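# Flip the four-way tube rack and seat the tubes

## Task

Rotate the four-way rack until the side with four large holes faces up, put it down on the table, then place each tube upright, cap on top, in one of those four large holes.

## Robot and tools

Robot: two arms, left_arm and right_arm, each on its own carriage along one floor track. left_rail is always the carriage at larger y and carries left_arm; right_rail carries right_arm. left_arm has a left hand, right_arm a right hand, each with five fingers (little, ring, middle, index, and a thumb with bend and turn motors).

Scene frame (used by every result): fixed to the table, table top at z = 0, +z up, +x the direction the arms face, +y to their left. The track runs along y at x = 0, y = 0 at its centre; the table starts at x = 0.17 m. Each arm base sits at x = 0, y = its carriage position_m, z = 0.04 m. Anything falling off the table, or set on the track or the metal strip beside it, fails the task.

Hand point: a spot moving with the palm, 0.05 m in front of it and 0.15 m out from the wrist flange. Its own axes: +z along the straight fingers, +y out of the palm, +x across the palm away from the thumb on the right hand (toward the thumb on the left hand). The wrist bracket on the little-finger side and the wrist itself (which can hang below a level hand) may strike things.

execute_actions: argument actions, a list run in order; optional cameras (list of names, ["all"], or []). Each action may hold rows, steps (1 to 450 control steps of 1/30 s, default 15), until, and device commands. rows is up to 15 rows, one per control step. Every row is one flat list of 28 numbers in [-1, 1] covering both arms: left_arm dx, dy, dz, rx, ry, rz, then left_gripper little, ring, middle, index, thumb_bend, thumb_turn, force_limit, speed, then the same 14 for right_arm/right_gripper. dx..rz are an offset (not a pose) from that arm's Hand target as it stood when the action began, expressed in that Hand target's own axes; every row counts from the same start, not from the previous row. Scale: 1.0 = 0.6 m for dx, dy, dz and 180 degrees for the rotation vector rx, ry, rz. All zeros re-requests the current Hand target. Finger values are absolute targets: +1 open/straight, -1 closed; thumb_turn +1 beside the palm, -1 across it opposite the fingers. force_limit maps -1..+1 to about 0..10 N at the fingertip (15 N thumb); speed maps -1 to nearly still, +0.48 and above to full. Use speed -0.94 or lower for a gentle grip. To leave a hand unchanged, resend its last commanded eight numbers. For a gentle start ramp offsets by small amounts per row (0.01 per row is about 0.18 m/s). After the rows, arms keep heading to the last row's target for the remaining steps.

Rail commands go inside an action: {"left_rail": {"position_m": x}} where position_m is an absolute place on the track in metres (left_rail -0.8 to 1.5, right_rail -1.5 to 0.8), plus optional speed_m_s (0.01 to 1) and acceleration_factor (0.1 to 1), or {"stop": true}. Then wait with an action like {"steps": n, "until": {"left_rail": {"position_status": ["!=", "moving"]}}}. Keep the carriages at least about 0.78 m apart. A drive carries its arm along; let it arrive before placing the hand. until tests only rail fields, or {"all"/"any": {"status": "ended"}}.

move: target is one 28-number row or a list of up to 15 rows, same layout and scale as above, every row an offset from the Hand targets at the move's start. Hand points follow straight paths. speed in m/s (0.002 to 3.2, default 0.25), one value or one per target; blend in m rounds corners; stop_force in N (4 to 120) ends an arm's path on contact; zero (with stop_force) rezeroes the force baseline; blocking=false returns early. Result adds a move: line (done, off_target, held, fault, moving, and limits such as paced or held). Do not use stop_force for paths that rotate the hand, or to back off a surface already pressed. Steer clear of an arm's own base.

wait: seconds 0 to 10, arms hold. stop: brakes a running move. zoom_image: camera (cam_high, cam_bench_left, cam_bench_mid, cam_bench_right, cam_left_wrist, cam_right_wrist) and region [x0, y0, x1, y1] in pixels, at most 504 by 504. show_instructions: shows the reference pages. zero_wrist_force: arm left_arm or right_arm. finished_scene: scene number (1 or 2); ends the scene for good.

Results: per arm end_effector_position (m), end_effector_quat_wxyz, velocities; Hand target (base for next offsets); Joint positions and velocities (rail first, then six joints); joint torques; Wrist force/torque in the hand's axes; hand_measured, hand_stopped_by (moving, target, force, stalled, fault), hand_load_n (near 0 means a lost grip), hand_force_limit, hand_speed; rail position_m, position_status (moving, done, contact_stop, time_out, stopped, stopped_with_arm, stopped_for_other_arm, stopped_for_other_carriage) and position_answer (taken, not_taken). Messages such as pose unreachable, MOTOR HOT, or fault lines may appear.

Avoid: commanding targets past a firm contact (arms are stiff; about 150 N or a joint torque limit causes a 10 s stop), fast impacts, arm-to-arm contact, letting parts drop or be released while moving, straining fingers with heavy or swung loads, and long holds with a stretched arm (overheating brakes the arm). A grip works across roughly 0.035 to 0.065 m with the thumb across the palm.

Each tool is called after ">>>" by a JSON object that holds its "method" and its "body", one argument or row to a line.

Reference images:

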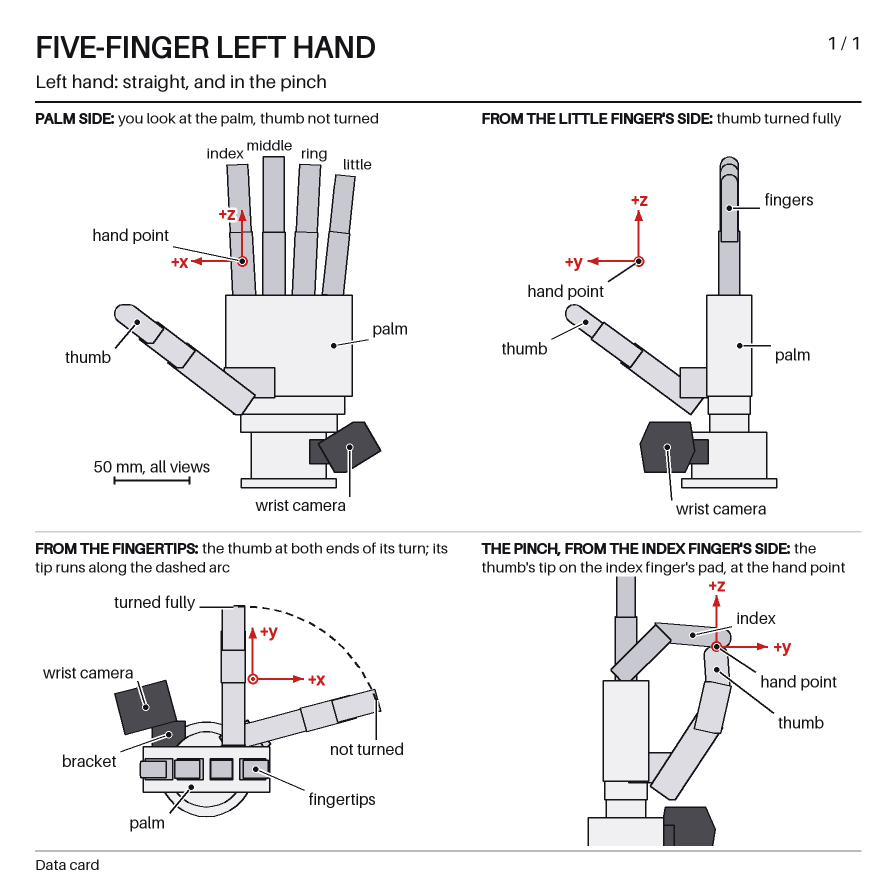

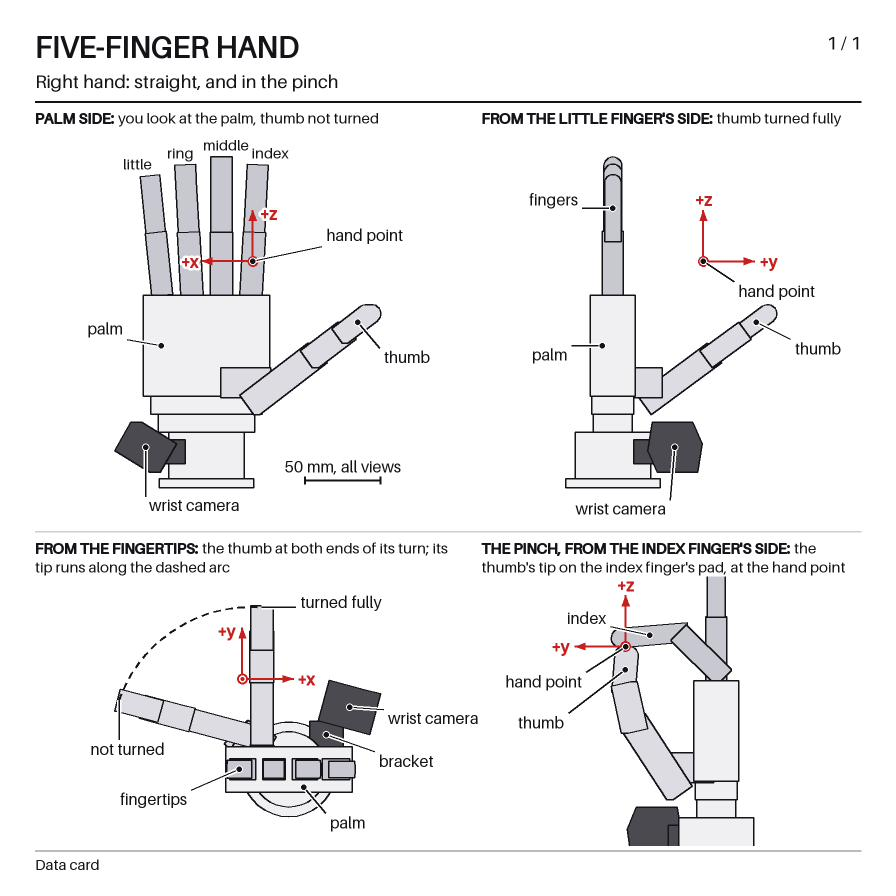

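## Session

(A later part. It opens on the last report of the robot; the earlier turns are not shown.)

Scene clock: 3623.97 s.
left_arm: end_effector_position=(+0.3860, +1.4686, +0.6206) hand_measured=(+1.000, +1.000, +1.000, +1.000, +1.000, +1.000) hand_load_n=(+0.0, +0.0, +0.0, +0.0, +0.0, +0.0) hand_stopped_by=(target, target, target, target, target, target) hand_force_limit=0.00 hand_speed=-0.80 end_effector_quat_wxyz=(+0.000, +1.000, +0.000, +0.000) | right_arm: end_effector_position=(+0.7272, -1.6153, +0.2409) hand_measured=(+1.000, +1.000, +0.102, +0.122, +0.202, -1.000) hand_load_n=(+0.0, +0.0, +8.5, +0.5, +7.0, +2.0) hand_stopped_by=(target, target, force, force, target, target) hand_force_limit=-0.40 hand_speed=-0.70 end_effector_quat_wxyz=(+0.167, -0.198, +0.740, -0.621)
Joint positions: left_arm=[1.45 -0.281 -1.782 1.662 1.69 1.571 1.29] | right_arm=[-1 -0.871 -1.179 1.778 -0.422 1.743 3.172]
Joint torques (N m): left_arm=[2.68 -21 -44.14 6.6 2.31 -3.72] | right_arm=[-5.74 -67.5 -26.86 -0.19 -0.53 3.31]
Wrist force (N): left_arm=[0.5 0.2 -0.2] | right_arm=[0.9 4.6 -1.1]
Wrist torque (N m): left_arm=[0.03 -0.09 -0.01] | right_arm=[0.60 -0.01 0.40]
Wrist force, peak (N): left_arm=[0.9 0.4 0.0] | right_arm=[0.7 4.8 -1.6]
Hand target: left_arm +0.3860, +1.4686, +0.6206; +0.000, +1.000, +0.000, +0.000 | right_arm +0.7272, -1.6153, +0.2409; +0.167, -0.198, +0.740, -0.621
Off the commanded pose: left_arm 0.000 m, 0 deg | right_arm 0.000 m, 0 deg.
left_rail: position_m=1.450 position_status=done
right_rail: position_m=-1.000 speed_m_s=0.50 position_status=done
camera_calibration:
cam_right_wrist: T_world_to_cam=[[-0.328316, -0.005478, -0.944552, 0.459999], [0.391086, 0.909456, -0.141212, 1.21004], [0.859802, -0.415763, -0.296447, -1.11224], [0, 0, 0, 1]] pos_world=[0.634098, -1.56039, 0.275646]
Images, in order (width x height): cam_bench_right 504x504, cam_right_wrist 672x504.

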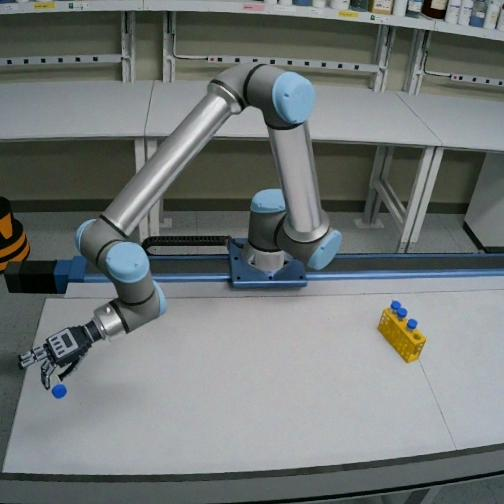

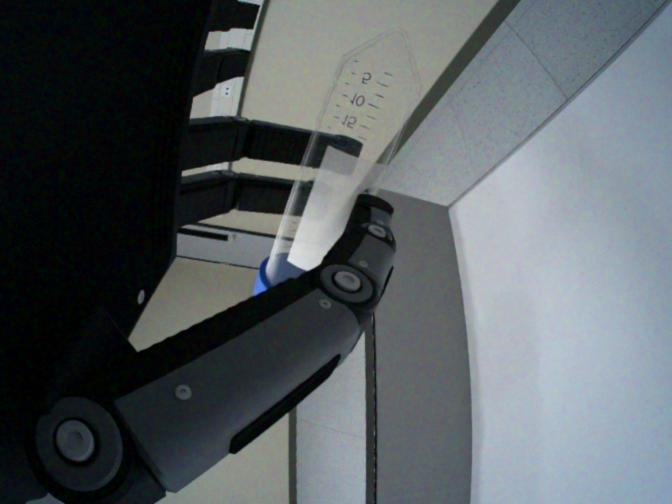

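>>> {"method": "move", "body": {
  "target": [0,0,0,0,0,0,1,1,1,1,1,1,0,-0.8,-0.4735,0.1585,-0.8971,0,-0.3283,-0.058,1,1,-0.1,-0.1,0.2,-1,-0.4,-0.7],
  "speed": 0.3,
  "cameras": ["cam_bench_right"]
}}

Scene clock: 3633.73 s.
left_arm: end_effector_position=(+0.3860, +1.4686, +0.6206) hand_measured=(+1.000, +1.000, +1.000, +1.000, +1.000, +1.000) hand_load_n=(+0.0, +0.0, +0.0, +0.0, +0.0, +0.0) hand_stopped_by=(target, target, target, target, target, target) hand_force_limit=0.00 hand_speed=-0.80 end_effector_quat_wxyz=(+0.000, +1.000, +0.000, +0.000) | right_arm: end_effector_position=(+0.6996, -1.0000, +0.2408) hand_measured=(+1.000, +1.000, +0.102, +0.122, +0.202, -1.000) hand_load_n=(+0.0, +0.0, +8.5, +0.5, +7.0, +1.5) hand_stopped_by=(target, target, force, force, target, target) hand_force_limit=-0.40 hand_speed=-0.70 end_effector_quat_wxyz=(-0.455, +0.542, -0.541, +0.454)
Joint positions: left_arm=[1.45 -0.281 -1.782 1.662 1.69 1.571 1.29] | right_arm=[-1 -0.468 -1.571 2.274 -0.507 1.11 3.054]
Joint torques (N m): left_arm=[1.41 -22.57 -44.37 6.09 1.88 -3.31] | right_arm=[13.84 -21.23 -41.74 2.75 1.37 -3.76]
Wrist force (N): left_arm=[0.5 0.0 -0.1] | right_arm=[0.6 4.4 -1.5]
Wrist torque (N m): left_arm=[-0.02 -0.09 0.00] | right_arm=[0.64 0.09 0.40]
Wrist force, peak (N): left_arm=[1.1 -0.3 -0.6] | right_arm=[1.0 4.8 -1.1]
Hand target: left_arm +0.3860, +1.4686, +0.6206; +0.000, +1.000, +0.000, +0.000 | right_arm +0.6996, -0.9998, +0.2408; -0.455, +0.542, -0.541, +0.454
Off the commanded pose: left_arm 0.000 m, 0 deg | right_arm 0.000 m, 0 deg.
left_rail: position_m=1.450 position_status=done
right_rail: position_m=-1.000 speed_m_s=0.50 position_status=done
move: done
Images, in order (width x height): cam_bench_right 504x504.

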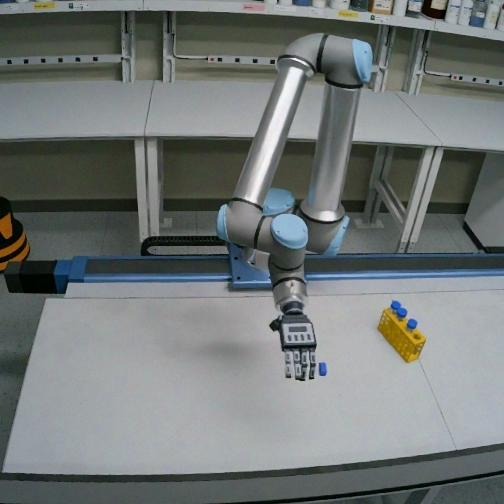

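>>> {"method": "move", "body": {
  "target": [0,0,0,0,0,0,1,1,1,1,1,1,0,-0.8,-0.8333,0.0145,-0.0821,0,-0.3283,-0.058,1,1,-0.1,-0.1,0.2,-1,-0.4,-0.7],
  "speed": 0.3
}}

>>> {"method": "move", "body": {
  "target": [0,0,0,0,0,0,1,1,1,1,1,1,0,-0.8,-0.436,-0.0734,0.4155,0,-0.1642,-0.029,1,1,-0.1,-0.1,0.2,-1,-0.4,-0.7],
  "speed": 0.25,
  "cameras": ["cam_high","cam_right_wrist","cam_bench_mid"]
}}

Scene clock: 3647.53 s.
left_arm: end_effector_position=(+0.3860, +1.4686, +0.6206) hand_measured=(+1.000, +1.000, +1.000, +1.000, +1.000, +1.000) hand_load_n=(+0.0, +0.0, +0.0, +0.0, +0.0, +0.0) hand_stopped_by=(target, target, target, target, target, target) hand_force_limit=0.00 hand_speed=-0.80 end_effector_quat_wxyz=(+0.000, +1.000, +0.000, +0.000) | right_arm: end_effector_position=(+0.6493, -0.5000, +0.2406) hand_measured=(+1.000, +1.000, +0.102, +0.122, +0.202, -1.000) hand_load_n=(+0.0, +0.0, +8.5, +1.0, +7.0, +2.0) hand_stopped_by=(target, target, force, force, target, target) hand_force_limit=-0.40 hand_speed=-0.70 end_effector_quat_wxyz=(-0.621, +0.740, -0.198, +0.166)
Joint positions: left_arm=[1.45 -0.281 -1.782 1.662 1.69 1.571 1.29] | right_arm=[-1 0.161 -1.298 1.955 -0.384 0.703 2.931]
Joint torques (N m): left_arm=[-0.47 -20.77 -44.65 6.55 2.52 -3.44] | right_arm=[17.02 -44.37 -42.31 3.65 -2.32 -3.39]
Wrist force (N): left_arm=[0.1 -0.1 0.0] | right_arm=[1.2 4.3 -1.0]
Wrist torque (N m): left_arm=[-0.03 -0.03 -0.01] | right_arm=[0.58 -0.08 0.35]
Wrist force, peak (N): left_arm=[1.1 0.0 0.0] | right_arm=[1.8 4.8 -1.3]
Hand target: left_arm +0.3860, +1.4686, +0.6206; +0.000, +1.000, +0.000, +0.000 | right_arm +0.6493, -0.4999, +0.2406; -0.621, +0.740, -0.198, +0.166
Off the commanded pose: left_arm 0.000 m, 0 deg | right_arm 0.000 m, 0 deg.
left_rail: position_m=1.450 position_status=done
right_rail: position_m=-1.000 speed_m_s=0.50 position_status=done
move: done

Scene clock: 3649.73 s.
left_arm: end_effector_position=(+0.3860, +1.4686, +0.6206) hand_measured=(+1.000, +1.000, +1.000, +1.000, +1.000, +1.000) hand_load_n=(+0.0, +0.0, +0.0, +0.0, +0.0, +0.0) hand_stopped_by=(target, target, target, target, target, target) hand_force_limit=0.00 hand_speed=-0.80 end_effector_quat_wxyz=(+0.000, +1.000, +0.000, +0.000) | right_arm: end_effector_position=(+0.5490, -0.1501, +0.2405) hand_measured=(+1.000, +1.000, +0.102, +0.122, +0.202, -1.000) hand_load_n=(+0.0, +0.0, +9.0, +0.5, +7.0, +1.5) hand_stopped_by=(target, target, force, force, target, target) hand_force_limit=-0.40 hand_speed=-0.70 end_effector_quat_wxyz=(-0.643, +0.766, +0.000, +0.000)
Joint positions: left_arm=[1.45 -0.281 -1.782 1.662 1.69 1.571 1.29] | right_arm=[-1 0.589 -0.973 1.458 -0.177 0.611 2.886]
Joint torques (N m): left_arm=[0.92 -22.06 -44.02 6.05 2.23 -3.44] | right_arm=[13.64 -67.19 -46.05 3.17 -2.16 -3.82]
Wrist force (N): left_arm=[0.7 0.1 -0.4] | right_arm=[1.1 4.3 -0.4]
Wrist torque (N m): left_arm=[0.02 -0.13 0.01] | right_arm=[0.51 -0.07 0.41]
Wrist force, peak (N): left_arm=[1.0 -0.1 -0.5] | right_arm=[2.3 4.4 -2.0]
Hand target: left_arm +0.3860, +1.4686, +0.6206; +0.000, +1.000, +0.000, +0.000 | right_arm +0.5490, -0.1500, +0.2405; -0.643, +0.766, +0.000, +0.000
Off the commanded pose: left_arm 0.000 m, 0 deg | right_arm 0.000 m, 0 deg.
left_rail: position_m=1.450 position_status=done
right_rail: position_m=-1.000 speed_m_s=0.50 position_status=done
move: done
camera_calibration:
cam_right_wrist: T_world_to_cam=[[0.287457, -0.159793, -0.94437, 0.047871], [-0.793154, -0.59243, -0.141186, 0.371967], [-0.536913, 0.789615, -0.297039, 0.597974], [0, 0, 0, 1]] pos_world=[0.602326, -0.244156, 0.275346]
Images, in order (width x height): cam_high 504x504, cam_bench_mid 504x504, cam_right_wrist 672x504.

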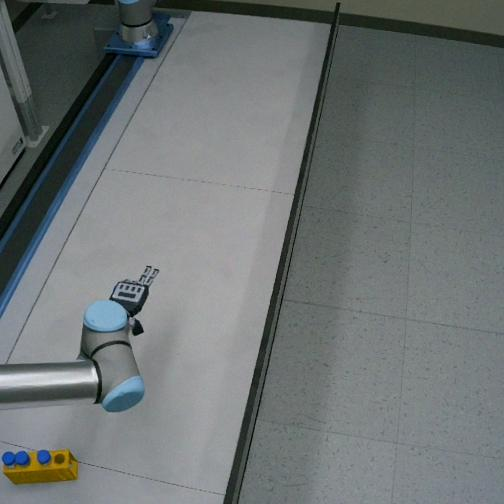

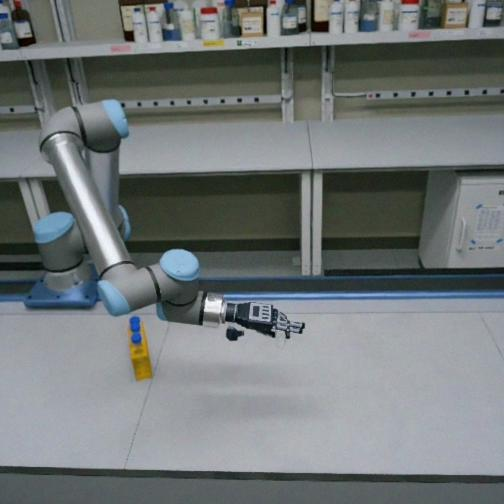

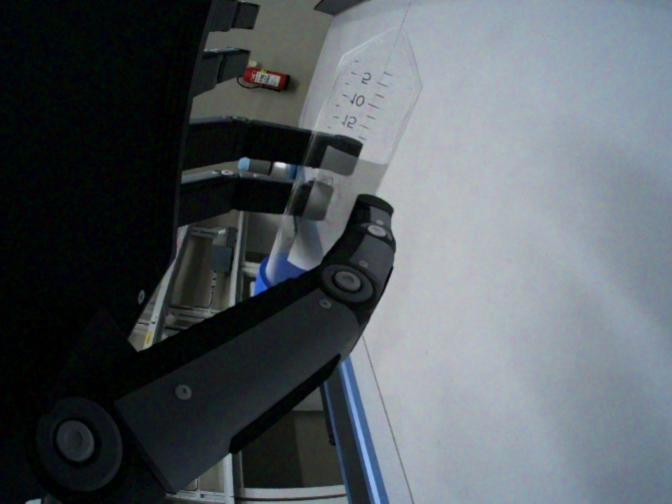

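>>> {"method": "move", "body": {
  "target": [0,0,0,0,0,0,1,1,1,1,1,1,0,-0.8,0.0833,0.2917,0.1701,0,0,0,1,1,-0.1,-0.1,0.2,-1,-0.4,-0.7],
  "speed": 0.2,
  "cameras": ["cam_high","cam_bench_mid"]
}}

>>> {"method": "move", "body": {
  "target": [0,0,0,0,0,0,1,1,1,1,1,1,0,-0.8,0,0.0608,0.0108,0,0,0,1,1,-0.1,-0.1,0.2,-1,-0.4,-0.7],
  "speed": 0.05,
  "stop_force": 4,
  "cameras": ["cam_right_wrist"]
}}

Scene clock: 3668.93 s.
left_arm: end_effector_position=(+0.3860, +1.4686, +0.6206) hand_measured=(+1.000, +1.000, +1.000, +1.000, +1.000, +1.000) hand_load_n=(+0.0, +0.0, +0.0, +0.0, +0.0, +0.0) hand_stopped_by=(target, target, target, target, target, target) hand_force_limit=0.00 hand_speed=-0.80 end_effector_quat_wxyz=(+0.000, +1.000, +0.000, +0.000) | right_arm: end_effector_position=(+0.5989, -0.0800, +0.0506) hand_measured=(+1.000, +1.000, +0.102, +0.122, +0.202, -1.000) hand_load_n=(+0.0, +0.0, +8.5, +0.5, +7.0, +1.5) hand_stopped_by=(target, target, force, force, target, target) hand_force_limit=-0.40 hand_speed=-0.70 end_effector_quat_wxyz=(-0.643, +0.766, +0.000, +0.000)
Joint positions: left_arm=[1.45 -0.281 -1.782 1.662 1.69 1.571 1.29] | right_arm=[-1 0.623 -0.685 1.316 -0.337 0.643 2.903]
Joint torques (N m): left_arm=[-1.32 -21.41 -44.43 6.5 2.08 -3.39] | right_arm=[14.27 -81.6 -42.74 -3.98 1.74 3.79]
Wrist force (N): left_arm=[0.8 0.1 -0.2] | right_arm=[1.2 4.1 -1.0]
Wrist torque (N m): left_arm=[-0.01 -0.13 0.02] | right_arm=[0.52 -0.03 0.17]
Wrist force, peak (N): left_arm=[0.8 0.5 -0.3] | right_arm=[1.5 5.6 -0.6]
Hand target: left_arm +0.3860, +1.4686, +0.6206; +0.000, +1.000, +0.000, +0.000 | right_arm +0.5990, -0.0799, +0.0504; -0.643, +0.766, +0.000, +0.000
Off the commanded pose: left_arm 0.000 m, 0 deg | right_arm 0.000 m, 0 deg.
left_rail: position_m=1.450 position_status=done
right_rail: position_m=-1.000 speed_m_s=0.50 position_status=done
move: done
Images, in order (width x height): cam_high 504x504, cam_bench_mid 504x504.

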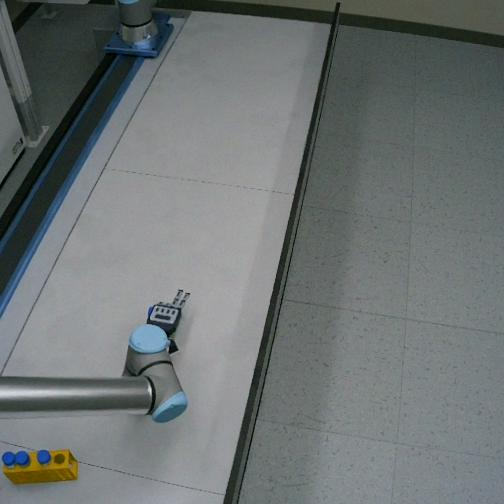

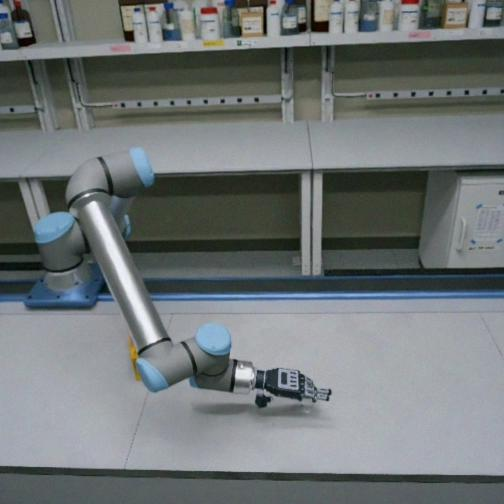

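Scene clock: 3670.87 s.
left_arm: end_effector_position=(+0.3860, +1.4686, +0.6206) hand_measured=(+1.000, +1.000, +1.000, +1.000, +1.000, +1.000) hand_load_n=(+0.0, +0.0, +0.0, +0.0, -0.5, +0.0) hand_stopped_by=(target, target, target, target, target, target) hand_force_limit=0.00 hand_speed=-0.80 end_effector_quat_wxyz=(+0.000, +1.000, +0.000, +0.000) | right_arm: end_effector_position=(+0.5989, -0.0799, +0.0168) hand_measured=(+1.000, +1.000, +0.102, +0.122, +0.202, -1.000) hand_load_n=(+0.0, +0.0, +7.5, +1.0, +7.0, +1.0) hand_stopped_by=(target, target, force, force, target, target) hand_force_limit=-0.40 hand_speed=-0.70 end_effector_quat_wxyz=(-0.643, +0.766, +0.001, +0.000)
Joint positions: left_arm=[1.45 -0.281 -1.782 1.662 1.69 1.571 1.29] | right_arm=[-1 0.623 -0.65 1.319 -0.374 0.643 2.903]
Joint torques (N m): left_arm=[0.32 -20.68 -44.55 6.29 2.43 -3.11] | right_arm=[0.17 -101.58 -26 3.99 1.37 -2.77]
Wrist force (N): left_arm=[0.5 -0.1 -0.3] | right_arm=[1.4 3.9 -0.8]
Wrist torque (N m): left_arm=[-0.02 -0.10 0.01] | right_arm=[0.48 -0.06 0.17]
Wrist force, peak (N): left_arm=[0.7 -0.4 -0.2] | right_arm=[-0.3 -8.9 -1.3]
Hand target: left_arm +0.3860, +1.4686, +0.6206; +0.000, +1.000, +0.000, +0.000 | right_arm +0.5989, -0.0799, +0.0168; -0.643, +0.766, +0.000, +0.000 (not the last commanded pose)
Off the commanded pose: left_arm 0.000 m, 0 deg | right_arm 0.003 m, 0 deg.
left_rail: position_m=1.450 position_status=done
right_rail: position_m=-1.000 speed_m_s=0.50 position_status=done
move: contact (right_arm)
camera_calibration:
cam_right_wrist: T_world_to_cam=[[0.287507, -0.159874, -0.944341, -0.166625], [-0.793042, -0.592596, -0.141119, 0.421352], [-0.537051, 0.789475, -0.297163, 0.502876], [0, 0, 0, 1]] pos_world=[0.652126, -0.173955, 0.0515461]
Images, in order (width x height): cam_right_wrist 672x504.

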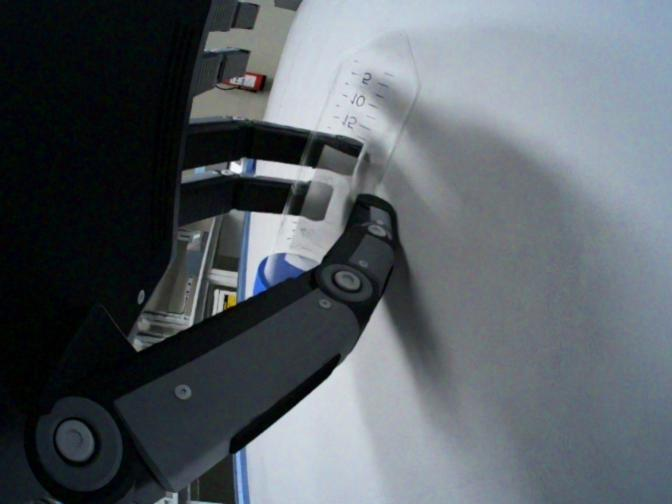

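>>> {"method": "execute_actions", "body": {
  "actions": [
    {"rows":[[0,0,0,0,0,0,1,1,1,1,1,1,0,-0.8,0,0,0,0,0,0,1,1,0.3,0.3,0.2,-1,-0.4,-0.7]],"steps":50},
    {"rows":[[0,0,0,0,0,0,1,1,1,1,1,1,0,-0.8,0,0,0,0,0,0,1,1,1,1,0.2,-1,-0.4,-0.5]],"steps":40}
  ],
  "cameras": ["cam_right_wrist"]
}}

>>> {"method": "move", "body": {
  "target": [
    [0,0,0,0,0,0,1,1,1,1,1,1,0,-0.8,0,0.0012,-0.008,0,0,0,1,1,1,1,0.2,-1,-0.4,-0.5],
    [0,0,0,0,0,0,1,1,1,1,1,1,0,-0.8,0,-0.35,-0.07,0,0,0,1,1,1,1,0.2,-1,-0.4,-0.5]
  ],
  "speed": 0.15,
  "cameras": ["cam_right_wrist"]
}}

Scene clock: 3681.23 s.
left_arm: end_effector_position=(+0.3860, +1.4686, +0.6206) hand_measured=(+1.000, +1.000, +1.000, +1.000, +1.000, +1.000) hand_load_n=(+0.0, +0.0, +0.0, +0.0, +0.0, +0.0) hand_stopped_by=(target, target, target, target, target, target) hand_force_limit=0.00 hand_speed=-0.80 end_effector_quat_wxyz=(+0.000, +1.000, +0.000, +0.000) | right_arm: end_effector_position=(+0.5989, -0.0799, +0.0168) hand_measured=(+1.000, +1.000, +1.000, +1.000, +0.200, -1.000) hand_load_n=(+0.0, +0.0, +0.0, -0.5, +0.0, +0.0) hand_stopped_by=(target, target, target, target, target, target) hand_force_limit=-0.40 hand_speed=-0.50 end_effector_quat_wxyz=(-0.643, +0.766, +0.000, +0.000)
Joint positions: left_arm=[1.45 -0.281 -1.782 1.662 1.69 1.571 1.29] | right_arm=[-1 0.623 -0.65 1.319 -0.374 0.643 2.903]
Joint torques (N m): left_arm=[3.85 -23.64 -44.41 6.42 2.33 -3.43] | right_arm=[-6.68 -96.91 -33.77 2.72 0.36 -2.83]
Wrist force (N): left_arm=[0.4 0.1 0.1] | right_arm=[1.5 3.8 -0.6]
Wrist torque (N m): left_arm=[-0.01 -0.06 -0.01] | right_arm=[0.47 -0.09 0.17]
Wrist force, peak (N): left_arm=[0.9 0.4 -0.4] | right_arm=[1.3 4.1 -0.8]
Hand target: left_arm +0.3860, +1.4686, +0.6206; +0.000, +1.000, +0.000, +0.000 | right_arm +0.5989, -0.0799, +0.0168; -0.643, +0.766, +0.000, +0.000
Off the commanded pose: left_arm 0.000 m, 0 deg | right_arm 0.000 m, 0 deg.
left_rail: position_m=1.450 position_status=done
right_rail: position_m=-1.000 speed_m_s=0.50 position_status=done
camera_calibration:
cam_right_wrist: T_world_to_cam=[[0.287483, -0.159892, -0.944345, -0.16664], [-0.793051, -0.592591, -0.14109, 0.421437], [-0.537051, 0.789475, -0.297162, 0.50293], [0, 0, 0, 1]] pos_world=[0.652226, -0.173955, 0.0515462]
Images, in order (width x height): cam_right_wrist 672x504.

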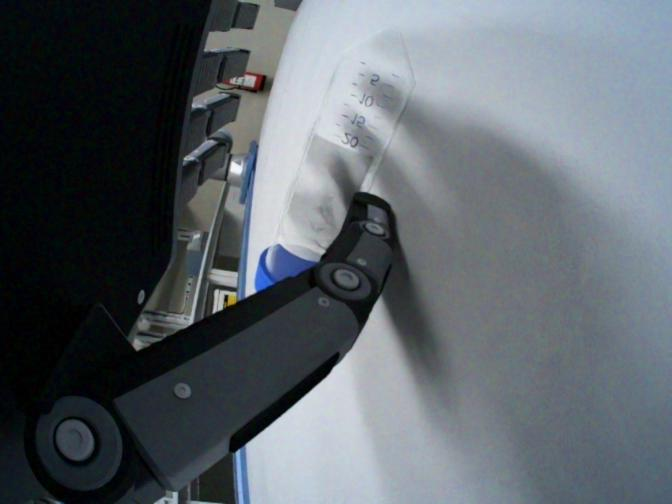

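Scene clock: 3683.87 s.
left_arm: end_effector_position=(+0.3860, +1.4686, +0.6206) hand_measured=(+1.000, +1.000, +1.000, +1.000, +1.000, +1.000) hand_load_n=(+0.0, +0.0, +0.0, +0.0, +0.0, +0.0) hand_stopped_by=(target, target, target, target, target, target) hand_force_limit=0.00 hand_speed=-0.80 end_effector_quat_wxyz=(+0.000, +1.000, +0.000, +0.000) | right_arm: end_effector_position=(+0.5988, -0.0847, +0.2307) hand_measured=(+1.000, +1.000, +1.000, +1.000, +0.200, -1.000) hand_load_n=(-0.5, +0.0, +0.0, +0.0, +0.0, +0.0) hand_stopped_by=(target, target, target, target, target, target) hand_force_limit=-0.40 hand_speed=-0.50 end_effector_quat_wxyz=(-0.643, +0.766, +0.000, +0.000)
Joint positions: left_arm=[1.45 -0.281 -1.782 1.662 1.69 1.571 1.29] | right_arm=[-1 0.619 -0.842 1.25 -0.111 0.639 2.901]
Joint torques (N m): left_arm=[1.02 -21.8 -45.68 6.47 2.6 -3.36] | right_arm=[-9.22 -97.51 -46.04 3.78 -2.25 -3.59]
Wrist force (N): left_arm=[0.5 -0.2 0.0] | right_arm=[1.2 3.7 -1.1]
Wrist torque (N m): left_arm=[-0.05 -0.09 0.01] | right_arm=[0.50 -0.02 0.41]
Wrist force, peak (N): left_arm=[0.5 -0.2 -0.8] | right_arm=[1.5 4.7 -0.7]
Hand target: left_arm +0.3860, +1.4686, +0.6206; +0.000, +1.000, +0.000, +0.000 | right_arm +0.5989, -0.0847, +0.2309; -0.643, +0.766, +0.000, +0.000
Off the commanded pose: left_arm 0.000 m, 0 deg | right_arm 0.000 m, 0 deg.
left_rail: position_m=1.450 position_status=done
right_rail: position_m=-1.000 speed_m_s=0.50 position_status=done
move: done
camera_calibration:
cam_right_wrist: T_world_to_cam=[[0.287507, -0.159874, -0.944341, 0.0346966], [-0.793042, -0.592596, -0.141119, 0.448707], [-0.537051, 0.789475, -0.297163, 0.570258], [0, 0, 0, 1]] pos_world=[0.652126, -0.178755, 0.265546]
Images, in order (width x height): cam_right_wrist 672x504.

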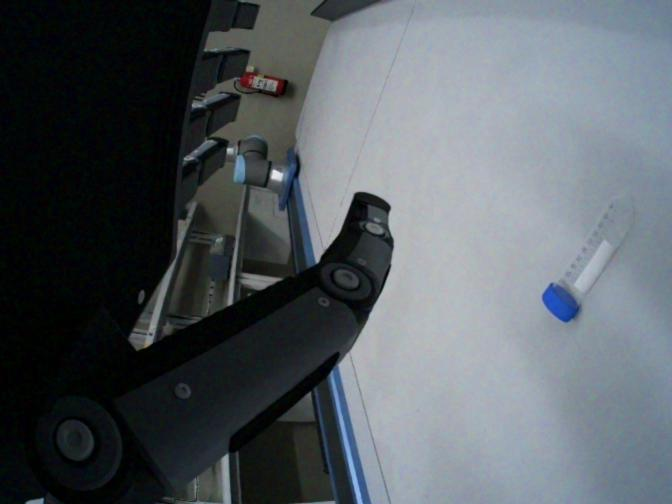

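>>> {"method": "execute_actions", "body": {
  "actions": [
    {"right_rail":{"position_m":-0.3,"acceleration_factor":0.8},"steps":300,"until":{"right_rail":{"position_status":["!=","moving"]}}}
  ]
}}

>>> {"method": "move", "body": {
  "target": [0,0,0,0,0,0,1,1,1,1,1,1,0,-0.8,0.085,0.1697,-0.9604,0,0.4925,0.087,1,1,1,1,0.2,-1,-0.4,-0.5],
  "speed": 0.4
}}

>>> {"method": "execute_actions", "body": {
  "actions": [
    {"right_rail":{"position_m":0.5,"acceleration_factor":0.8},"steps":300,"until":{"right_rail":{"position_status":["!=","moving"]}}}
  ]
}}

>>> {"method": "move", "body": {
  "target": [0,0,0,0,0,0,1,1,1,1,1,1,0,-0.8,0.8333,0,0,0,0.2463,0.0435,1,1,1,1,0.2,-1,-0.4,-0.5],
  "speed": 0.4
}}

>>> {"method": "move", "body": {
  "target": [0,0,0,0,0,0,1,1,1,1,1,1,0,-0.8,0.4929,0.1917,0.3617,0,0.2627,0.0464,1,1,1,1,0.2,-1,-0.4,-0.5],
  "speed": 0.3,
  "cameras": ["cam_right_wrist","cam_high"]
}}

Scene clock: 3735.40 s.
left_arm: end_effector_position=(+0.3860, +1.4686, +0.6206) hand_measured=(+1.000, +1.000, +1.000, +1.000, +1.000, +1.000) hand_load_n=(+0.0, +0.0, +0.0, +0.0, +0.0, +0.0) hand_stopped_by=(target, target, target, target, target, target) hand_force_limit=0.00 hand_speed=-0.80 end_effector_quat_wxyz=(+0.000, +1.000, +0.000, +0.000) | right_arm: end_effector_position=(+0.5989, +0.6153, +0.2309) hand_measured=(+1.000, +1.000, +1.000, +1.000, +0.200, -1.000) hand_load_n=(+0.0, +0.5, +0.0, +0.0, +0.0, +0.0) hand_stopped_by=(target, target, target, target, target, target) hand_force_limit=-0.40 hand_speed=-0.50 end_effector_quat_wxyz=(-0.643, +0.766, +0.000, +0.000)
Joint positions: left_arm=[1.45 -0.281 -1.782 1.662 1.69 1.571 1.29] | right_arm=[-0.3 0.619 -0.842 1.25 -0.111 0.639 2.901]
Joint torques (N m): left_arm=[-1.36 -22.4 -44.38 6.23 2.06 -3.69] | right_arm=[0.49 -84.48 -40.76 2.75 -1.71 -3.38]
Wrist force (N): left_arm=[0.0 0.1 -0.2] | right_arm=[1.0 3.6 -1.0]
Wrist torque (N m): left_arm=[-0.01 0.00 -0.04] | right_arm=[0.48 0.00 0.40]
Wrist force, peak (N): left_arm=[1.0 -0.3 -0.5] | right_arm=[1.5 3.9 -1.5]
Hand target: left_arm +0.3860, +1.4686, +0.6206; +0.000, +1.000, +0.000, +0.000 | right_arm +0.5989, +0.6153, +0.2309; -0.643, +0.766, +0.000, +0.000
Off the commanded pose: left_arm 0.000 m, 0 deg | right_arm 0.000 m, 0 deg.
left_rail: position_m=1.450 position_status=done
right_rail: position_m=-0.300 speed_m_s=0.50 position_status=done

Scene clock: 3738.10 s.
left_arm: end_effector_position=(+0.3860, +1.4686, +0.6206) hand_measured=(+1.000, +1.000, +1.000, +1.000, +1.000, +1.000) hand_load_n=(+0.0, +0.0, +0.0, +0.0, +0.0, +0.0) hand_stopped_by=(target, target, target, target, target, target) hand_force_limit=0.00 hand_speed=-0.80 end_effector_quat_wxyz=(+0.000, +1.000, +0.000, +0.000) | right_arm: end_effector_position=(+0.6505, +0.0303, +0.2310) hand_measured=(+1.000, +1.000, +1.000, +1.000, +0.200, -1.000) hand_load_n=(+0.0, +0.0, -0.5, +0.0, +0.0, +0.0) hand_stopped_by=(target, target, target, target, target, target) hand_force_limit=-0.40 hand_speed=-0.50 end_effector_quat_wxyz=(-0.455, +0.542, -0.541, +0.454)
Joint positions: left_arm=[1.45 -0.281 -1.782 1.662 1.69 1.571 1.29] | right_arm=[-0.3 0.288 -1.476 2.195 -0.536 1.853 3.192]
Joint torques (N m): left_arm=[2.53 -22.24 -44.04 6.44 2.45 -3.25] | right_arm=[-15.11 -47.67 -24.55 2.67 2.25 3.49]
Wrist force (N): left_arm=[0.4 0.2 0.2] | right_arm=[1.0 3.6 -0.6]
Wrist torque (N m): left_arm=[-0.01 -0.06 -0.01] | right_arm=[0.47 -0.04 0.16]
Wrist force, peak (N): left_arm=[1.2 0.0 -0.1] | right_arm=[2.5 3.6 -1.1]
Hand target: left_arm +0.3860, +1.4686, +0.6206; +0.000, +1.000, +0.000, +0.000 | right_arm +0.6505, +0.0302, +0.2310; -0.455, +0.542, -0.541, +0.454
Off the commanded pose: left_arm 0.000 m, 0 deg | right_arm 0.000 m, 0 deg.
left_rail: position_m=1.450 position_status=done
right_rail: position_m=-0.300 speed_m_s=0.50 position_status=done
move: done

Scene clock: 3741.20 s.
left_arm: end_effector_position=(+0.3860, +1.4686, +0.6206) hand_measured=(+1.000, +1.000, +1.000, +1.000, +1.000, +1.000) hand_load_n=(+0.0, +0.0, +0.0, +0.0, +0.0, +0.0) hand_stopped_by=(target, target, target, target, target, target) hand_force_limit=0.00 hand_speed=-0.80 end_effector_quat_wxyz=(+0.000, +1.000, +0.000, +0.000) | right_arm: end_effector_position=(+0.6505, +0.8302, +0.2310) hand_measured=(+1.000, +1.000, +1.000, +1.000, +0.200, -1.000) hand_load_n=(+0.0, +0.0, +0.0, +0.0, +0.0, +0.5) hand_stopped_by=(target, target, target, target, target, target) hand_force_limit=-0.40 hand_speed=-0.50 end_effector_quat_wxyz=(-0.455, +0.542, -0.541, +0.454)
Joint positions: left_arm=[1.45 -0.281 -1.782 1.662 1.69 1.571 1.29] | right_arm=[0.5 0.287 -1.477 2.195 -0.536 1.853 3.192]
Joint torques (N m): left_arm=[2.21 -19.46 -43.66 6.41 2 -3.1] | right_arm=[-9.86 -41.81 -34.12 1.41 1.57 3.48]
Wrist force (N): left_arm=[0.3 0.1 -0.3] | right_arm=[1.0 3.4 -0.9]
Wrist torque (N m): left_arm=[0.01 -0.06 -0.01] | right_arm=[0.44 -0.02 0.15]
Wrist force, peak (N): left_arm=[1.0 -0.3 -0.5] | right_arm=[1.5 4.0 -0.9]
Hand target: left_arm +0.3860, +1.4686, +0.6206; +0.000, +1.000, +0.000, +0.000 | right_arm +0.6505, +0.8302, +0.2310; -0.455, +0.542, -0.541, +0.454
Off the commanded pose: left_arm 0.000 m, 0 deg | right_arm 0.000 m, 0 deg.
left_rail: position_m=1.450 position_status=done
right_rail: position_m=0.500 speed_m_s=0.50 position_status=done

Scene clock: 3743.20 s.
left_arm: end_effector_position=(+0.3860, +1.4686, +0.6206) hand_measured=(+1.000, +1.000, +1.000, +1.000, +1.000, +1.000) hand_load_n=(+0.0, +0.0, +0.0, +0.5, +0.0, +0.0) hand_stopped_by=(target, target, target, target, target, target) hand_force_limit=0.00 hand_speed=-0.80 end_effector_quat_wxyz=(+0.000, +1.000, +0.000, +0.000) | right_arm: end_effector_position=(+0.6508, +0.3304, +0.2312) hand_measured=(+1.000, +1.000, +1.000, +1.000, +0.200, -1.000) hand_load_n=(+0.0, +0.0, +0.0, +0.0, +0.0, +0.0) hand_stopped_by=(target, target, target, target, target, target) hand_force_limit=-0.40 hand_speed=-0.50 end_effector_quat_wxyz=(+0.246, -0.293, +0.708, -0.594)
Joint positions: left_arm=[1.45 -0.281 -1.782 1.662 1.69 1.571 1.29] | right_arm=[0.5 -0.425 -1.555 2.279 -0.538 1.925 3.207]
Joint torques (N m): left_arm=[3.35 -20.32 -44.81 6.53 2.33 -3.33] | right_arm=[-14.84 -18.55 -40.65 -5.43 1.58 3.3]
Wrist force (N): left_arm=[0.2 0.0 0.0] | right_arm=[1.1 3.7 -1.0]
Wrist torque (N m): left_arm=[-0.03 -0.05 -0.01] | right_arm=[0.49 -0.01 0.20]
Wrist force, peak (N): left_arm=[1.1 0.0 0.0] | right_arm=[0.5 4.1 -0.8]
Hand target: left_arm +0.3860, +1.4686, +0.6206; +0.000, +1.000, +0.000, +0.000 | right_arm +0.6509, +0.3302, +0.2312; +0.246, -0.293, +0.708, -0.594
Off the commanded pose: left_arm 0.000 m, 0 deg | right_arm 0.000 m, 0 deg.
left_rail: position_m=1.450 position_status=done
right_rail: position_m=0.500 speed_m_s=0.50 position_status=done
move: done

Scene clock: 3745.33 s.
left_arm: end_effector_position=(+0.3860, +1.4686, +0.6206) hand_measured=(+1.000, +1.000, +1.000, +1.000, +1.000, +1.000) hand_load_n=(+0.0, +0.0, +0.0, +0.0, +0.0, +0.0) hand_stopped_by=(target, target, target, target, target, target) hand_force_limit=0.00 hand_speed=-0.80 end_effector_quat_wxyz=(+0.000, +1.000, +0.000, +0.000) | right_arm: end_effector_position=(+0.5789, -0.0158, +0.0803) hand_measured=(+1.000, +1.000, +1.000, +1.000, +0.200, -1.000) hand_load_n=(+0.0, +0.0, +0.0, +0.0, +0.0, +0.0) hand_stopped_by=(target, target, target, target, target, target) hand_force_limit=-0.40 hand_speed=-0.50 end_effector_quat_wxyz=(-0.017, +0.020, +0.766, -0.643)
Joint positions: left_arm=[1.45 -0.281 -1.782 1.662 1.69 1.571 1.29] | right_arm=[0.5 -0.722 -1.081 2.017 -0.659 2.453 3.358]
Joint torques (N m): left_arm=[0.91 -20.51 -44.6 6.07 2.09 -3.68] | right_arm=[-15.6 -49.15 -33.42 3.83 2.12 3.49]
Wrist force (N): left_arm=[0.7 0.1 -0.4] | right_arm=[1.5 3.8 -0.7]
Wrist torque (N m): left_arm=[0.02 -0.13 0.02] | right_arm=[0.50 -0.10 0.17]
Wrist force, peak (N): left_arm=[0.9 -0.5 -0.6] | right_arm=[1.5 4.1 -0.6]
Hand target: left_arm +0.3860, +1.4686, +0.6206; +0.000, +1.000, +0.000, +0.000 | right_arm +0.5789, -0.0160, +0.0803; -0.017, +0.020, +0.766, -0.643
Off the commanded pose: left_arm 0.000 m, 0 deg | right_arm 0.000 m, 0 deg.
left_rail: position_m=1.450 position_status=done
right_rail: position_m=0.500 speed_m_s=0.50 position_status=done
move: done
camera_calibration:
cam_right_wrist: T_world_to_cam=[[-0.278164, 0.17424, -0.944598, 0.242168], [0.823465, 0.549535, -0.141126, -0.465229], [0.4945, -0.817099, -0.296341, -0.162144], [0, 0, 0, 1]] pos_world=[0.530643, 0.080977, 0.115046]
Images, in order (width x height): cam_high 504x504, cam_right_wrist 672x504.

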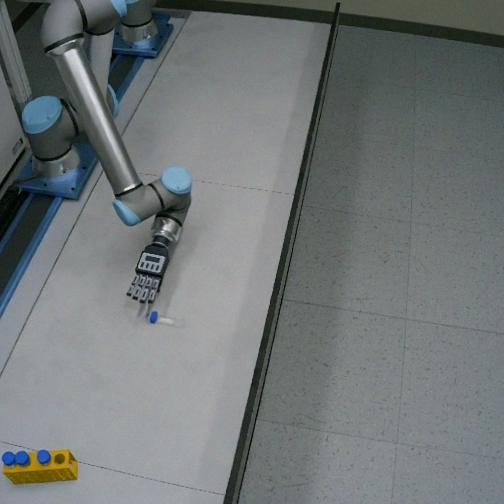

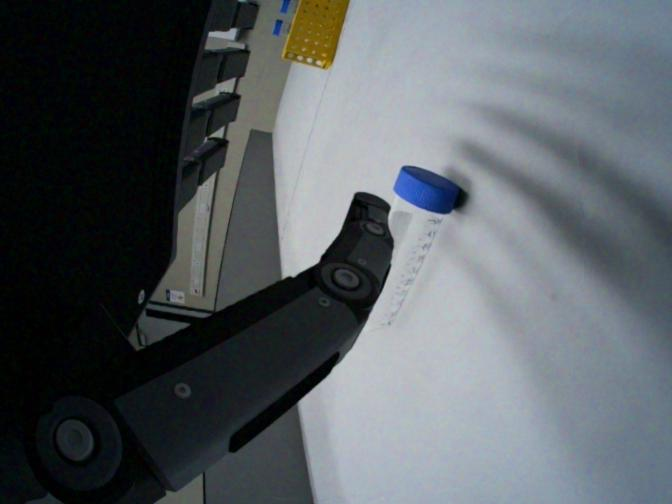

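>>> {"method": "move", "body": {
  "target": [0,0,0,0,0,0,1,1,1,1,1,1,0,-0.8,-0.009,-0.0117,0.0658,0,0,0,1,1,1,1,0.2,-1,-0.4,-0.5],
  "speed": 0.15,
  "cameras": ["cam_right_wrist"]
}}

Scene clock: 3757.97 s.
left_arm: end_effector_position=(+0.3860, +1.4686, +0.6206) hand_measured=(+1.000, +1.000, +1.000, +1.000, +1.000, +1.000) hand_load_n=(+0.0, +0.0, +0.0, +0.0, +0.0, +0.0) hand_stopped_by=(target, target, target, target, target, target) hand_force_limit=0.00 hand_speed=-0.80 end_effector_quat_wxyz=(+0.000, +1.000, +0.000, +0.000) | right_arm: end_effector_position=(+0.5821, -0.0560, +0.0803) hand_measured=(+1.000, +1.000, +1.000, +1.000, +0.200, -1.000) hand_load_n=(+0.0, +0.0, -0.5, +0.0, +0.0, +0.0) hand_stopped_by=(target, target, target, target, target, target) hand_force_limit=-0.40 hand_speed=-0.50 end_effector_quat_wxyz=(-0.017, +0.020, +0.766, -0.643)
Joint positions: left_arm=[1.45 -0.281 -1.782 1.662 1.69 1.571 1.29] | right_arm=[0.5 -0.767 -1.06 1.977 -0.654 2.41 3.339]
Joint torques (N m): left_arm=[-0.52 -21.19 -44.21 6.28 2.22 -3.28] | right_arm=[-14.18 -51.88 -34.99 3.63 -1.34 -3.62]
Wrist force (N): left_arm=[0.2 0.4 0.0] | right_arm=[1.0 3.4 -1.0]
Wrist torque (N m): left_arm=[0.03 -0.05 -0.03] | right_arm=[0.45 -0.01 0.36]
Wrist force, peak (N): left_arm=[0.8 0.1 -0.9] | right_arm=[1.0 3.8 -1.5]
Hand target: left_arm +0.3860, +1.4686, +0.6206; +0.000, +1.000, +0.000, +0.000 | right_arm +0.5822, -0.0563, +0.0803; -0.017, +0.020, +0.766, -0.643
Off the commanded pose: left_arm 0.000 m, 0 deg | right_arm 0.000 m, 0 deg.
left_rail: position_m=1.450 position_status=done
right_rail: position_m=0.500 speed_m_s=0.50 position_status=done
move: done
camera_calibration:
cam_right_wrist: T_world_to_cam=[[-0.278106, 0.174354, -0.944594, 0.250055], [0.823647, 0.549266, -0.141113, -0.445943], [0.49423, -0.817256, -0.29636, -0.196471], [0, 0, 0, 1]] pos_world=[0.533943, 0.0407764, 0.115046]
Images, in order (width x height): cam_right_wrist 672x504.

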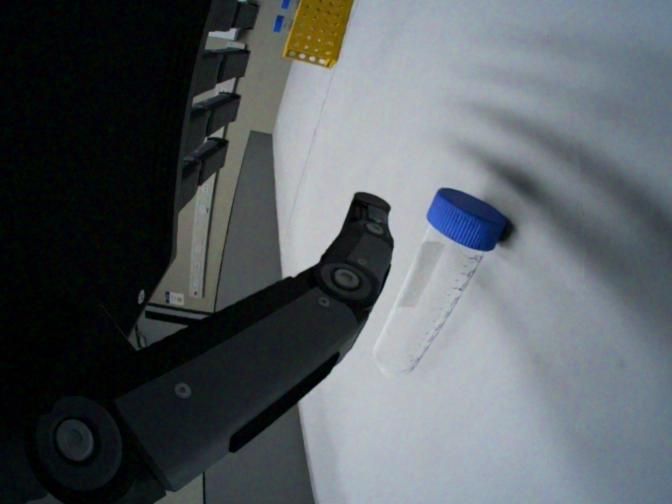

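>>> {"method": "move", "body": {
  "target": [0,0,0,0,0,0,1,1,1,1,1,1,0,-0.8,0,0.1055,0.0187,0,0,0,1,1,1,1,0.2,-1,-0.4,-0.5],
  "speed": 0.1,
  "stop_force": 6,
  "cameras": ["cam_right_wrist"]
}}

Scene clock: 3766.10 s.
left_arm: end_effector_position=(+0.3860, +1.4686, +0.6206) hand_measured=(+1.000, +1.000, +1.000, +1.000, +1.000, +1.000) hand_load_n=(+0.0, +0.0, +0.0, +0.5, +0.0, +0.0) hand_stopped_by=(target, target, target, target, target, target) hand_force_limit=0.00 hand_speed=-0.80 end_effector_quat_wxyz=(+0.000, +1.000, +0.000, +0.000) | right_arm: end_effector_position=(+0.5822, -0.0563, +0.0160) hand_measured=(+1.000, +1.000, +1.000, +1.000, +0.200, -1.000) hand_load_n=(+0.0, +0.0, +0.0, +0.0, +0.0, +0.0) hand_stopped_by=(target, target, target, target, target, target) hand_force_limit=-0.40 hand_speed=-0.50 end_effector_quat_wxyz=(-0.017, +0.020, +0.766, -0.643)
Joint positions: left_arm=[1.45 -0.281 -1.782 1.662 1.69 1.571 1.29] | right_arm=[0.5 -0.767 -0.966 1.986 -0.758 2.409 3.339]
Joint torques (N m): left_arm=[2.5 -20.56 -45.22 6.26 2.4 -3.55] | right_arm=[-14.45 -55.98 -29.81 -4.6 -1.07 -3.56]
Wrist force (N): left_arm=[0.2 0.2 0.0] | right_arm=[0.9 3.5 -0.9]
Wrist torque (N m): left_arm=[0.01 -0.05 -0.02] | right_arm=[0.45 -0.01 0.35]
Wrist force, peak (N): left_arm=[0.9 0.4 -0.2] | right_arm=[1.2 4.2 -0.7]
Hand target: left_arm +0.3860, +1.4686, +0.6206; +0.000, +1.000, +0.000, +0.000 | right_arm +0.5822, -0.0563, +0.0161; -0.017, +0.020, +0.766, -0.643
Off the commanded pose: left_arm 0.000 m, 0 deg | right_arm 0.000 m, 0 deg.
left_rail: position_m=1.450 position_status=done
right_rail: position_m=0.500 speed_m_s=0.50 position_status=done
move: done
camera_calibration:
cam_right_wrist: T_world_to_cam=[[-0.278151, 0.174431, -0.944566, 0.189389], [0.82364, 0.549278, -0.141107, -0.454849], [0.494216, -0.817232, -0.296451, -0.215761], [0, 0, 0, 1]] pos_world=[0.533943, 0.0404762, 0.050746]
Images, in order (width x height): cam_right_wrist 672x504.

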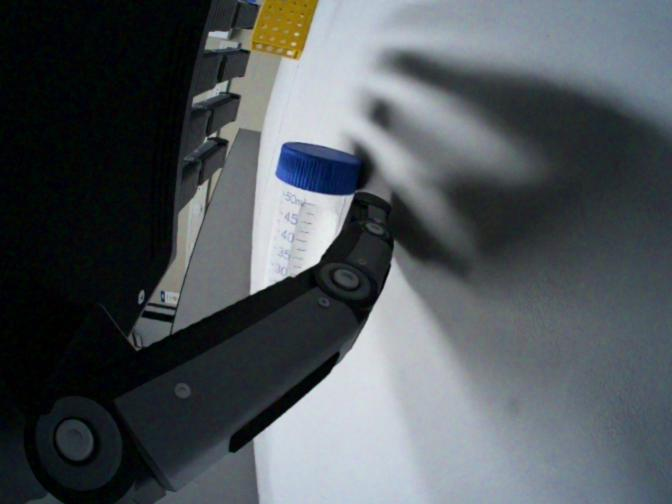

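>>> {"method": "execute_actions", "body": {
  "actions": [
    {"rows":[[0,0,0,0,0,0,1,1,1,1,1,1,0,-0.8,0,0,0.003,0,0,0,1,1,0.6,0.6,0.2,-1,-0.8,-0.5],[0,0,0,0,0,0,1,1,1,1,1,1,0,-0.8,0,-0.001,0.006,0,0,0,1,1,0.6,0.6,0.2,-1,-0.8,-0.5],[0,0,0,0,0,0,1,1,1,1,1,1,0,-0.8,0,-0.0015,0.009,0,0,0,1,1,0.6,0.6,0.2,-1,-0.8,-0.5]],"steps":40},
    {"rows":[[0,0,0,0,0,0,1,1,1,1,1,1,0,-0.8,0,0,0,0,0,0,1,1,0,0,0.2,-1,-0.8,-0.8]],"steps":120}
  ],
  "cameras": ["cam_right_wrist"]
}}

Scene clock: 3777.37 s.
left_arm: end_effector_position=(+0.3860, +1.4686, +0.6206) hand_measured=(+1.000, +1.000, +1.000, +1.000, +1.000, +1.000) hand_load_n=(+0.0, +0.0, +0.0, +0.0, +0.0, +0.0) hand_stopped_by=(target, target, target, target, target, target) hand_force_limit=0.00 hand_speed=-0.80 end_effector_quat_wxyz=(+0.000, +1.000, +0.000, +0.000) | right_arm: end_effector_position=(+0.5819, -0.0618, +0.0160) hand_measured=(+1.000, +1.000, +0.214, +0.232, +0.200, -1.000) hand_load_n=(+0.0, +0.0, +1.5, +1.5, +2.0, +0.5) hand_stopped_by=(target, target, force, force, target, target) hand_force_limit=-0.80 hand_speed=-0.80 end_effector_quat_wxyz=(-0.017, +0.020, +0.766, -0.643)
Joint positions: left_arm=[1.45 -0.281 -1.782 1.662 1.69 1.571 1.29] | right_arm=[0.5 -0.774 -0.964 1.982 -0.757 2.403 3.337]
Joint torques (N m): left_arm=[0.5 -21.27 -44.28 6.38 2.46 -3.61] | right_arm=[-14.53 -58.89 -24.88 -0.19 1.14 -3.25]
Wrist force (N): left_arm=[0.5 0.3 -0.3] | right_arm=[1.0 2.7 -0.7]
Wrist torque (N m): left_arm=[0.04 -0.09 -0.01] | right_arm=[0.45 -0.06 0.36]
Wrist force, peak (N): left_arm=[1.0 -0.1 -0.6] | right_arm=[1.2 3.9 -1.0]
Hand target: left_arm +0.3860, +1.4686, +0.6206; +0.000, +1.000, +0.000, +0.000 | right_arm +0.5819, -0.0618, +0.0160; -0.017, +0.020, +0.766, -0.643
Off the commanded pose: left_arm 0.000 m, 0 deg | right_arm 0.000 m, 0 deg.
left_rail: position_m=1.450 position_status=done
right_rail: position_m=0.500 speed_m_s=0.50 position_status=done
camera_calibration:
cam_right_wrist: T_world_to_cam=[[-0.278151, 0.174431, -0.944566, 0.190293], [0.82364, 0.549278, -0.141107, -0.451663], [0.494216, -0.817232, -0.296451, -0.220157], [0, 0, 0, 1]] pos_world=[0.533743, 0.0349762, 0.050746]
Images, in order (width x height): cam_right_wrist 672x504.

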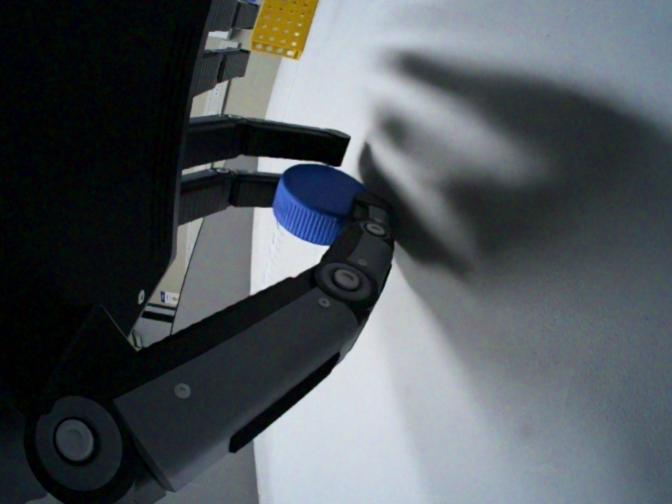

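>>> {"method": "execute_actions", "body": {
  "actions": [
    {"rows":[[0,0,0,0,0,0,1,1,1,1,1,1,0,-0.8,0,0,0,0,0,0,1,1,1,1,0.2,-1,-0.4,-0.5]],"steps":50}
  ]
}}

>>> {"method": "move", "body": {
  "target": [
    [0,0,0,0,0,0,1,1,1,1,1,1,0,-0.8,0,0.0012,-0.0075,0,0,0,1,1,1,1,0.2,-1,-0.4,-0.5],
    [0,0,0,0,0,0,1,1,1,1,1,1,0,-0.8,0,-0.105,-0.026,0,0,0,1,1,1,1,0.2,-1,-0.4,-0.5]
  ],
  "speed": 0.12,
  "cameras": ["cam_right_wrist"]
}}

>>> {"method": "zoom_image", "body": {
  "camera": "cam_right_wrist",
  "region": [320, 120, 580, 400]
}}

Scene clock: 3788.93 s.
left_arm: end_effector_position=(+0.3860, +1.4686, +0.6206) hand_measured=(+1.000, +1.000, +1.000, +1.000, +1.000, +1.000) hand_load_n=(+0.0, +0.0, +0.0, +0.0, +0.0, +0.0) hand_stopped_by=(target, target, target, target, target, target) hand_force_limit=0.00 hand_speed=-0.80 end_effector_quat_wxyz=(+0.000, +1.000, +0.000, +0.000) | right_arm: end_effector_position=(+0.5819, -0.0618, +0.0160) hand_measured=(+1.000, +1.000, +1.000, +1.000, +0.200, -1.000) hand_load_n=(+0.0, +0.0, +0.0, +0.0, +0.0, +0.0) hand_stopped_by=(target, target, target, target, target, target) hand_force_limit=-0.40 hand_speed=-0.50 end_effector_quat_wxyz=(-0.017, +0.020, +0.766, -0.643)
Joint positions: left_arm=[1.45 -0.281 -1.782 1.662 1.69 1.571 1.29] | right_arm=[0.5 -0.774 -0.964 1.982 -0.757 2.403 3.337]
Joint torques (N m): left_arm=[1.99 -20.73 -44.07 6.13 2.21 -3.21] | right_arm=[-12.05 -62.31 -18.69 -2.55 1.81 -3.2]
Wrist force (N): left_arm=[0.5 0.1 -0.6] | right_arm=[1.0 3.4 -1.0]
Wrist torque (N m): left_arm=[0.04 -0.10 0.00] | right_arm=[0.45 -0.02 0.35]
Wrist force, peak (N): left_arm=[0.8 0.0 -0.6] | right_arm=[1.1 3.8 -1.2]
Hand target: left_arm +0.3860, +1.4686, +0.6206; +0.000, +1.000, +0.000, +0.000 | right_arm +0.5819, -0.0618, +0.0160; -0.017, +0.020, +0.766, -0.643
Off the commanded pose: left_arm 0.000 m, 0 deg | right_arm 0.000 m, 0 deg.
left_rail: position_m=1.450 position_status=done
right_rail: position_m=0.500 speed_m_s=0.50 position_status=done

Scene clock: 3790.63 s.
left_arm: end_effector_position=(+0.3860, +1.4686, +0.6206) hand_measured=(+1.000, +1.000, +1.000, +1.000, +1.000, +1.000) hand_load_n=(+0.0, +0.0, +0.5, +0.0, +0.0, +0.0) hand_stopped_by=(target, target, target, target, target, target) hand_force_limit=0.00 hand_speed=-0.80 end_effector_quat_wxyz=(+0.000, +1.000, +0.000, +0.000) | right_arm: end_effector_position=(+0.5821, -0.0574, +0.0806) hand_measured=(+1.000, +1.000, +1.000, +1.000, +0.200, -1.000) hand_load_n=(+0.0, +0.0, +0.0, +0.0, +0.0, +0.0) hand_stopped_by=(target, target, target, target, target, target) hand_force_limit=-0.40 hand_speed=-0.50 end_effector_quat_wxyz=(-0.017, +0.020, +0.766, -0.643)
Joint positions: left_arm=[1.45 -0.281 -1.782 1.662 1.69 1.571 1.29] | right_arm=[0.5 -0.768 -1.06 1.975 -0.653 2.408 3.339]
Joint torques (N m): left_arm=[1.18 -21.1 -44.78 6.37 2.07 -3.57] | right_arm=[-7.02 -73.15 -34.55 4.19 -1.25 3.72]
Wrist force (N): left_arm=[0.3 0.1 -0.1] | right_arm=[1.2 3.6 -0.9]
Wrist torque (N m): left_arm=[0.01 -0.05 -0.02] | right_arm=[0.47 -0.05 0.14]
Wrist force, peak (N): left_arm=[0.6 0.4 -0.7] | right_arm=[1.0 4.5 -0.6]
Hand target: left_arm +0.3860, +1.4686, +0.6206; +0.000, +1.000, +0.000, +0.000 | right_arm +0.5821, -0.0574, +0.0808; -0.017, +0.020, +0.766, -0.643
Off the commanded pose: left_arm 0.000 m, 0 deg | right_arm 0.000 m, 0 deg.
left_rail: position_m=1.450 position_status=done
right_rail: position_m=0.500 speed_m_s=0.50 position_status=done
move: done
camera_calibration:
cam_right_wrist: T_world_to_cam=[[-0.278184, 0.174271, -0.944586, 0.250609], [0.823573, 0.549356, -0.141192, -0.445142], [0.494308, -0.817214, -0.296347, -0.197489], [0, 0, 0, 1]] pos_world=[0.533943, 0.0394767, 0.115346]
Images, in order (width x height): cam_right_wrist 672x504.

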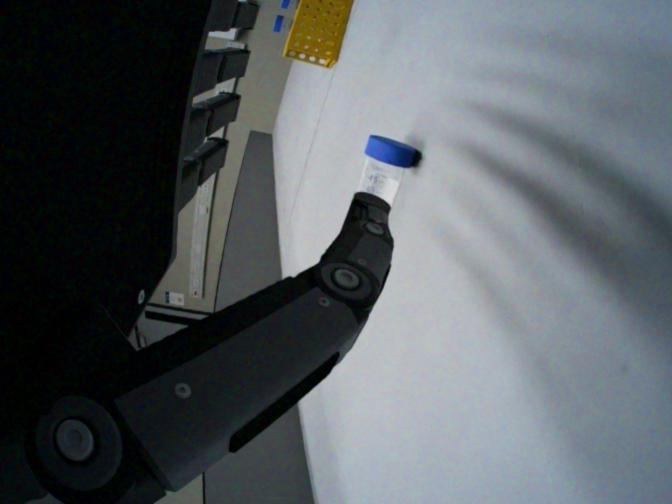

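Scaled by 1.800 from the camera's 672x504 image, which has a finer 960x720 frame.

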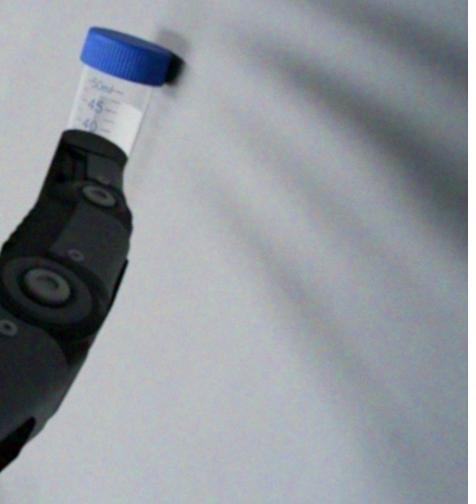

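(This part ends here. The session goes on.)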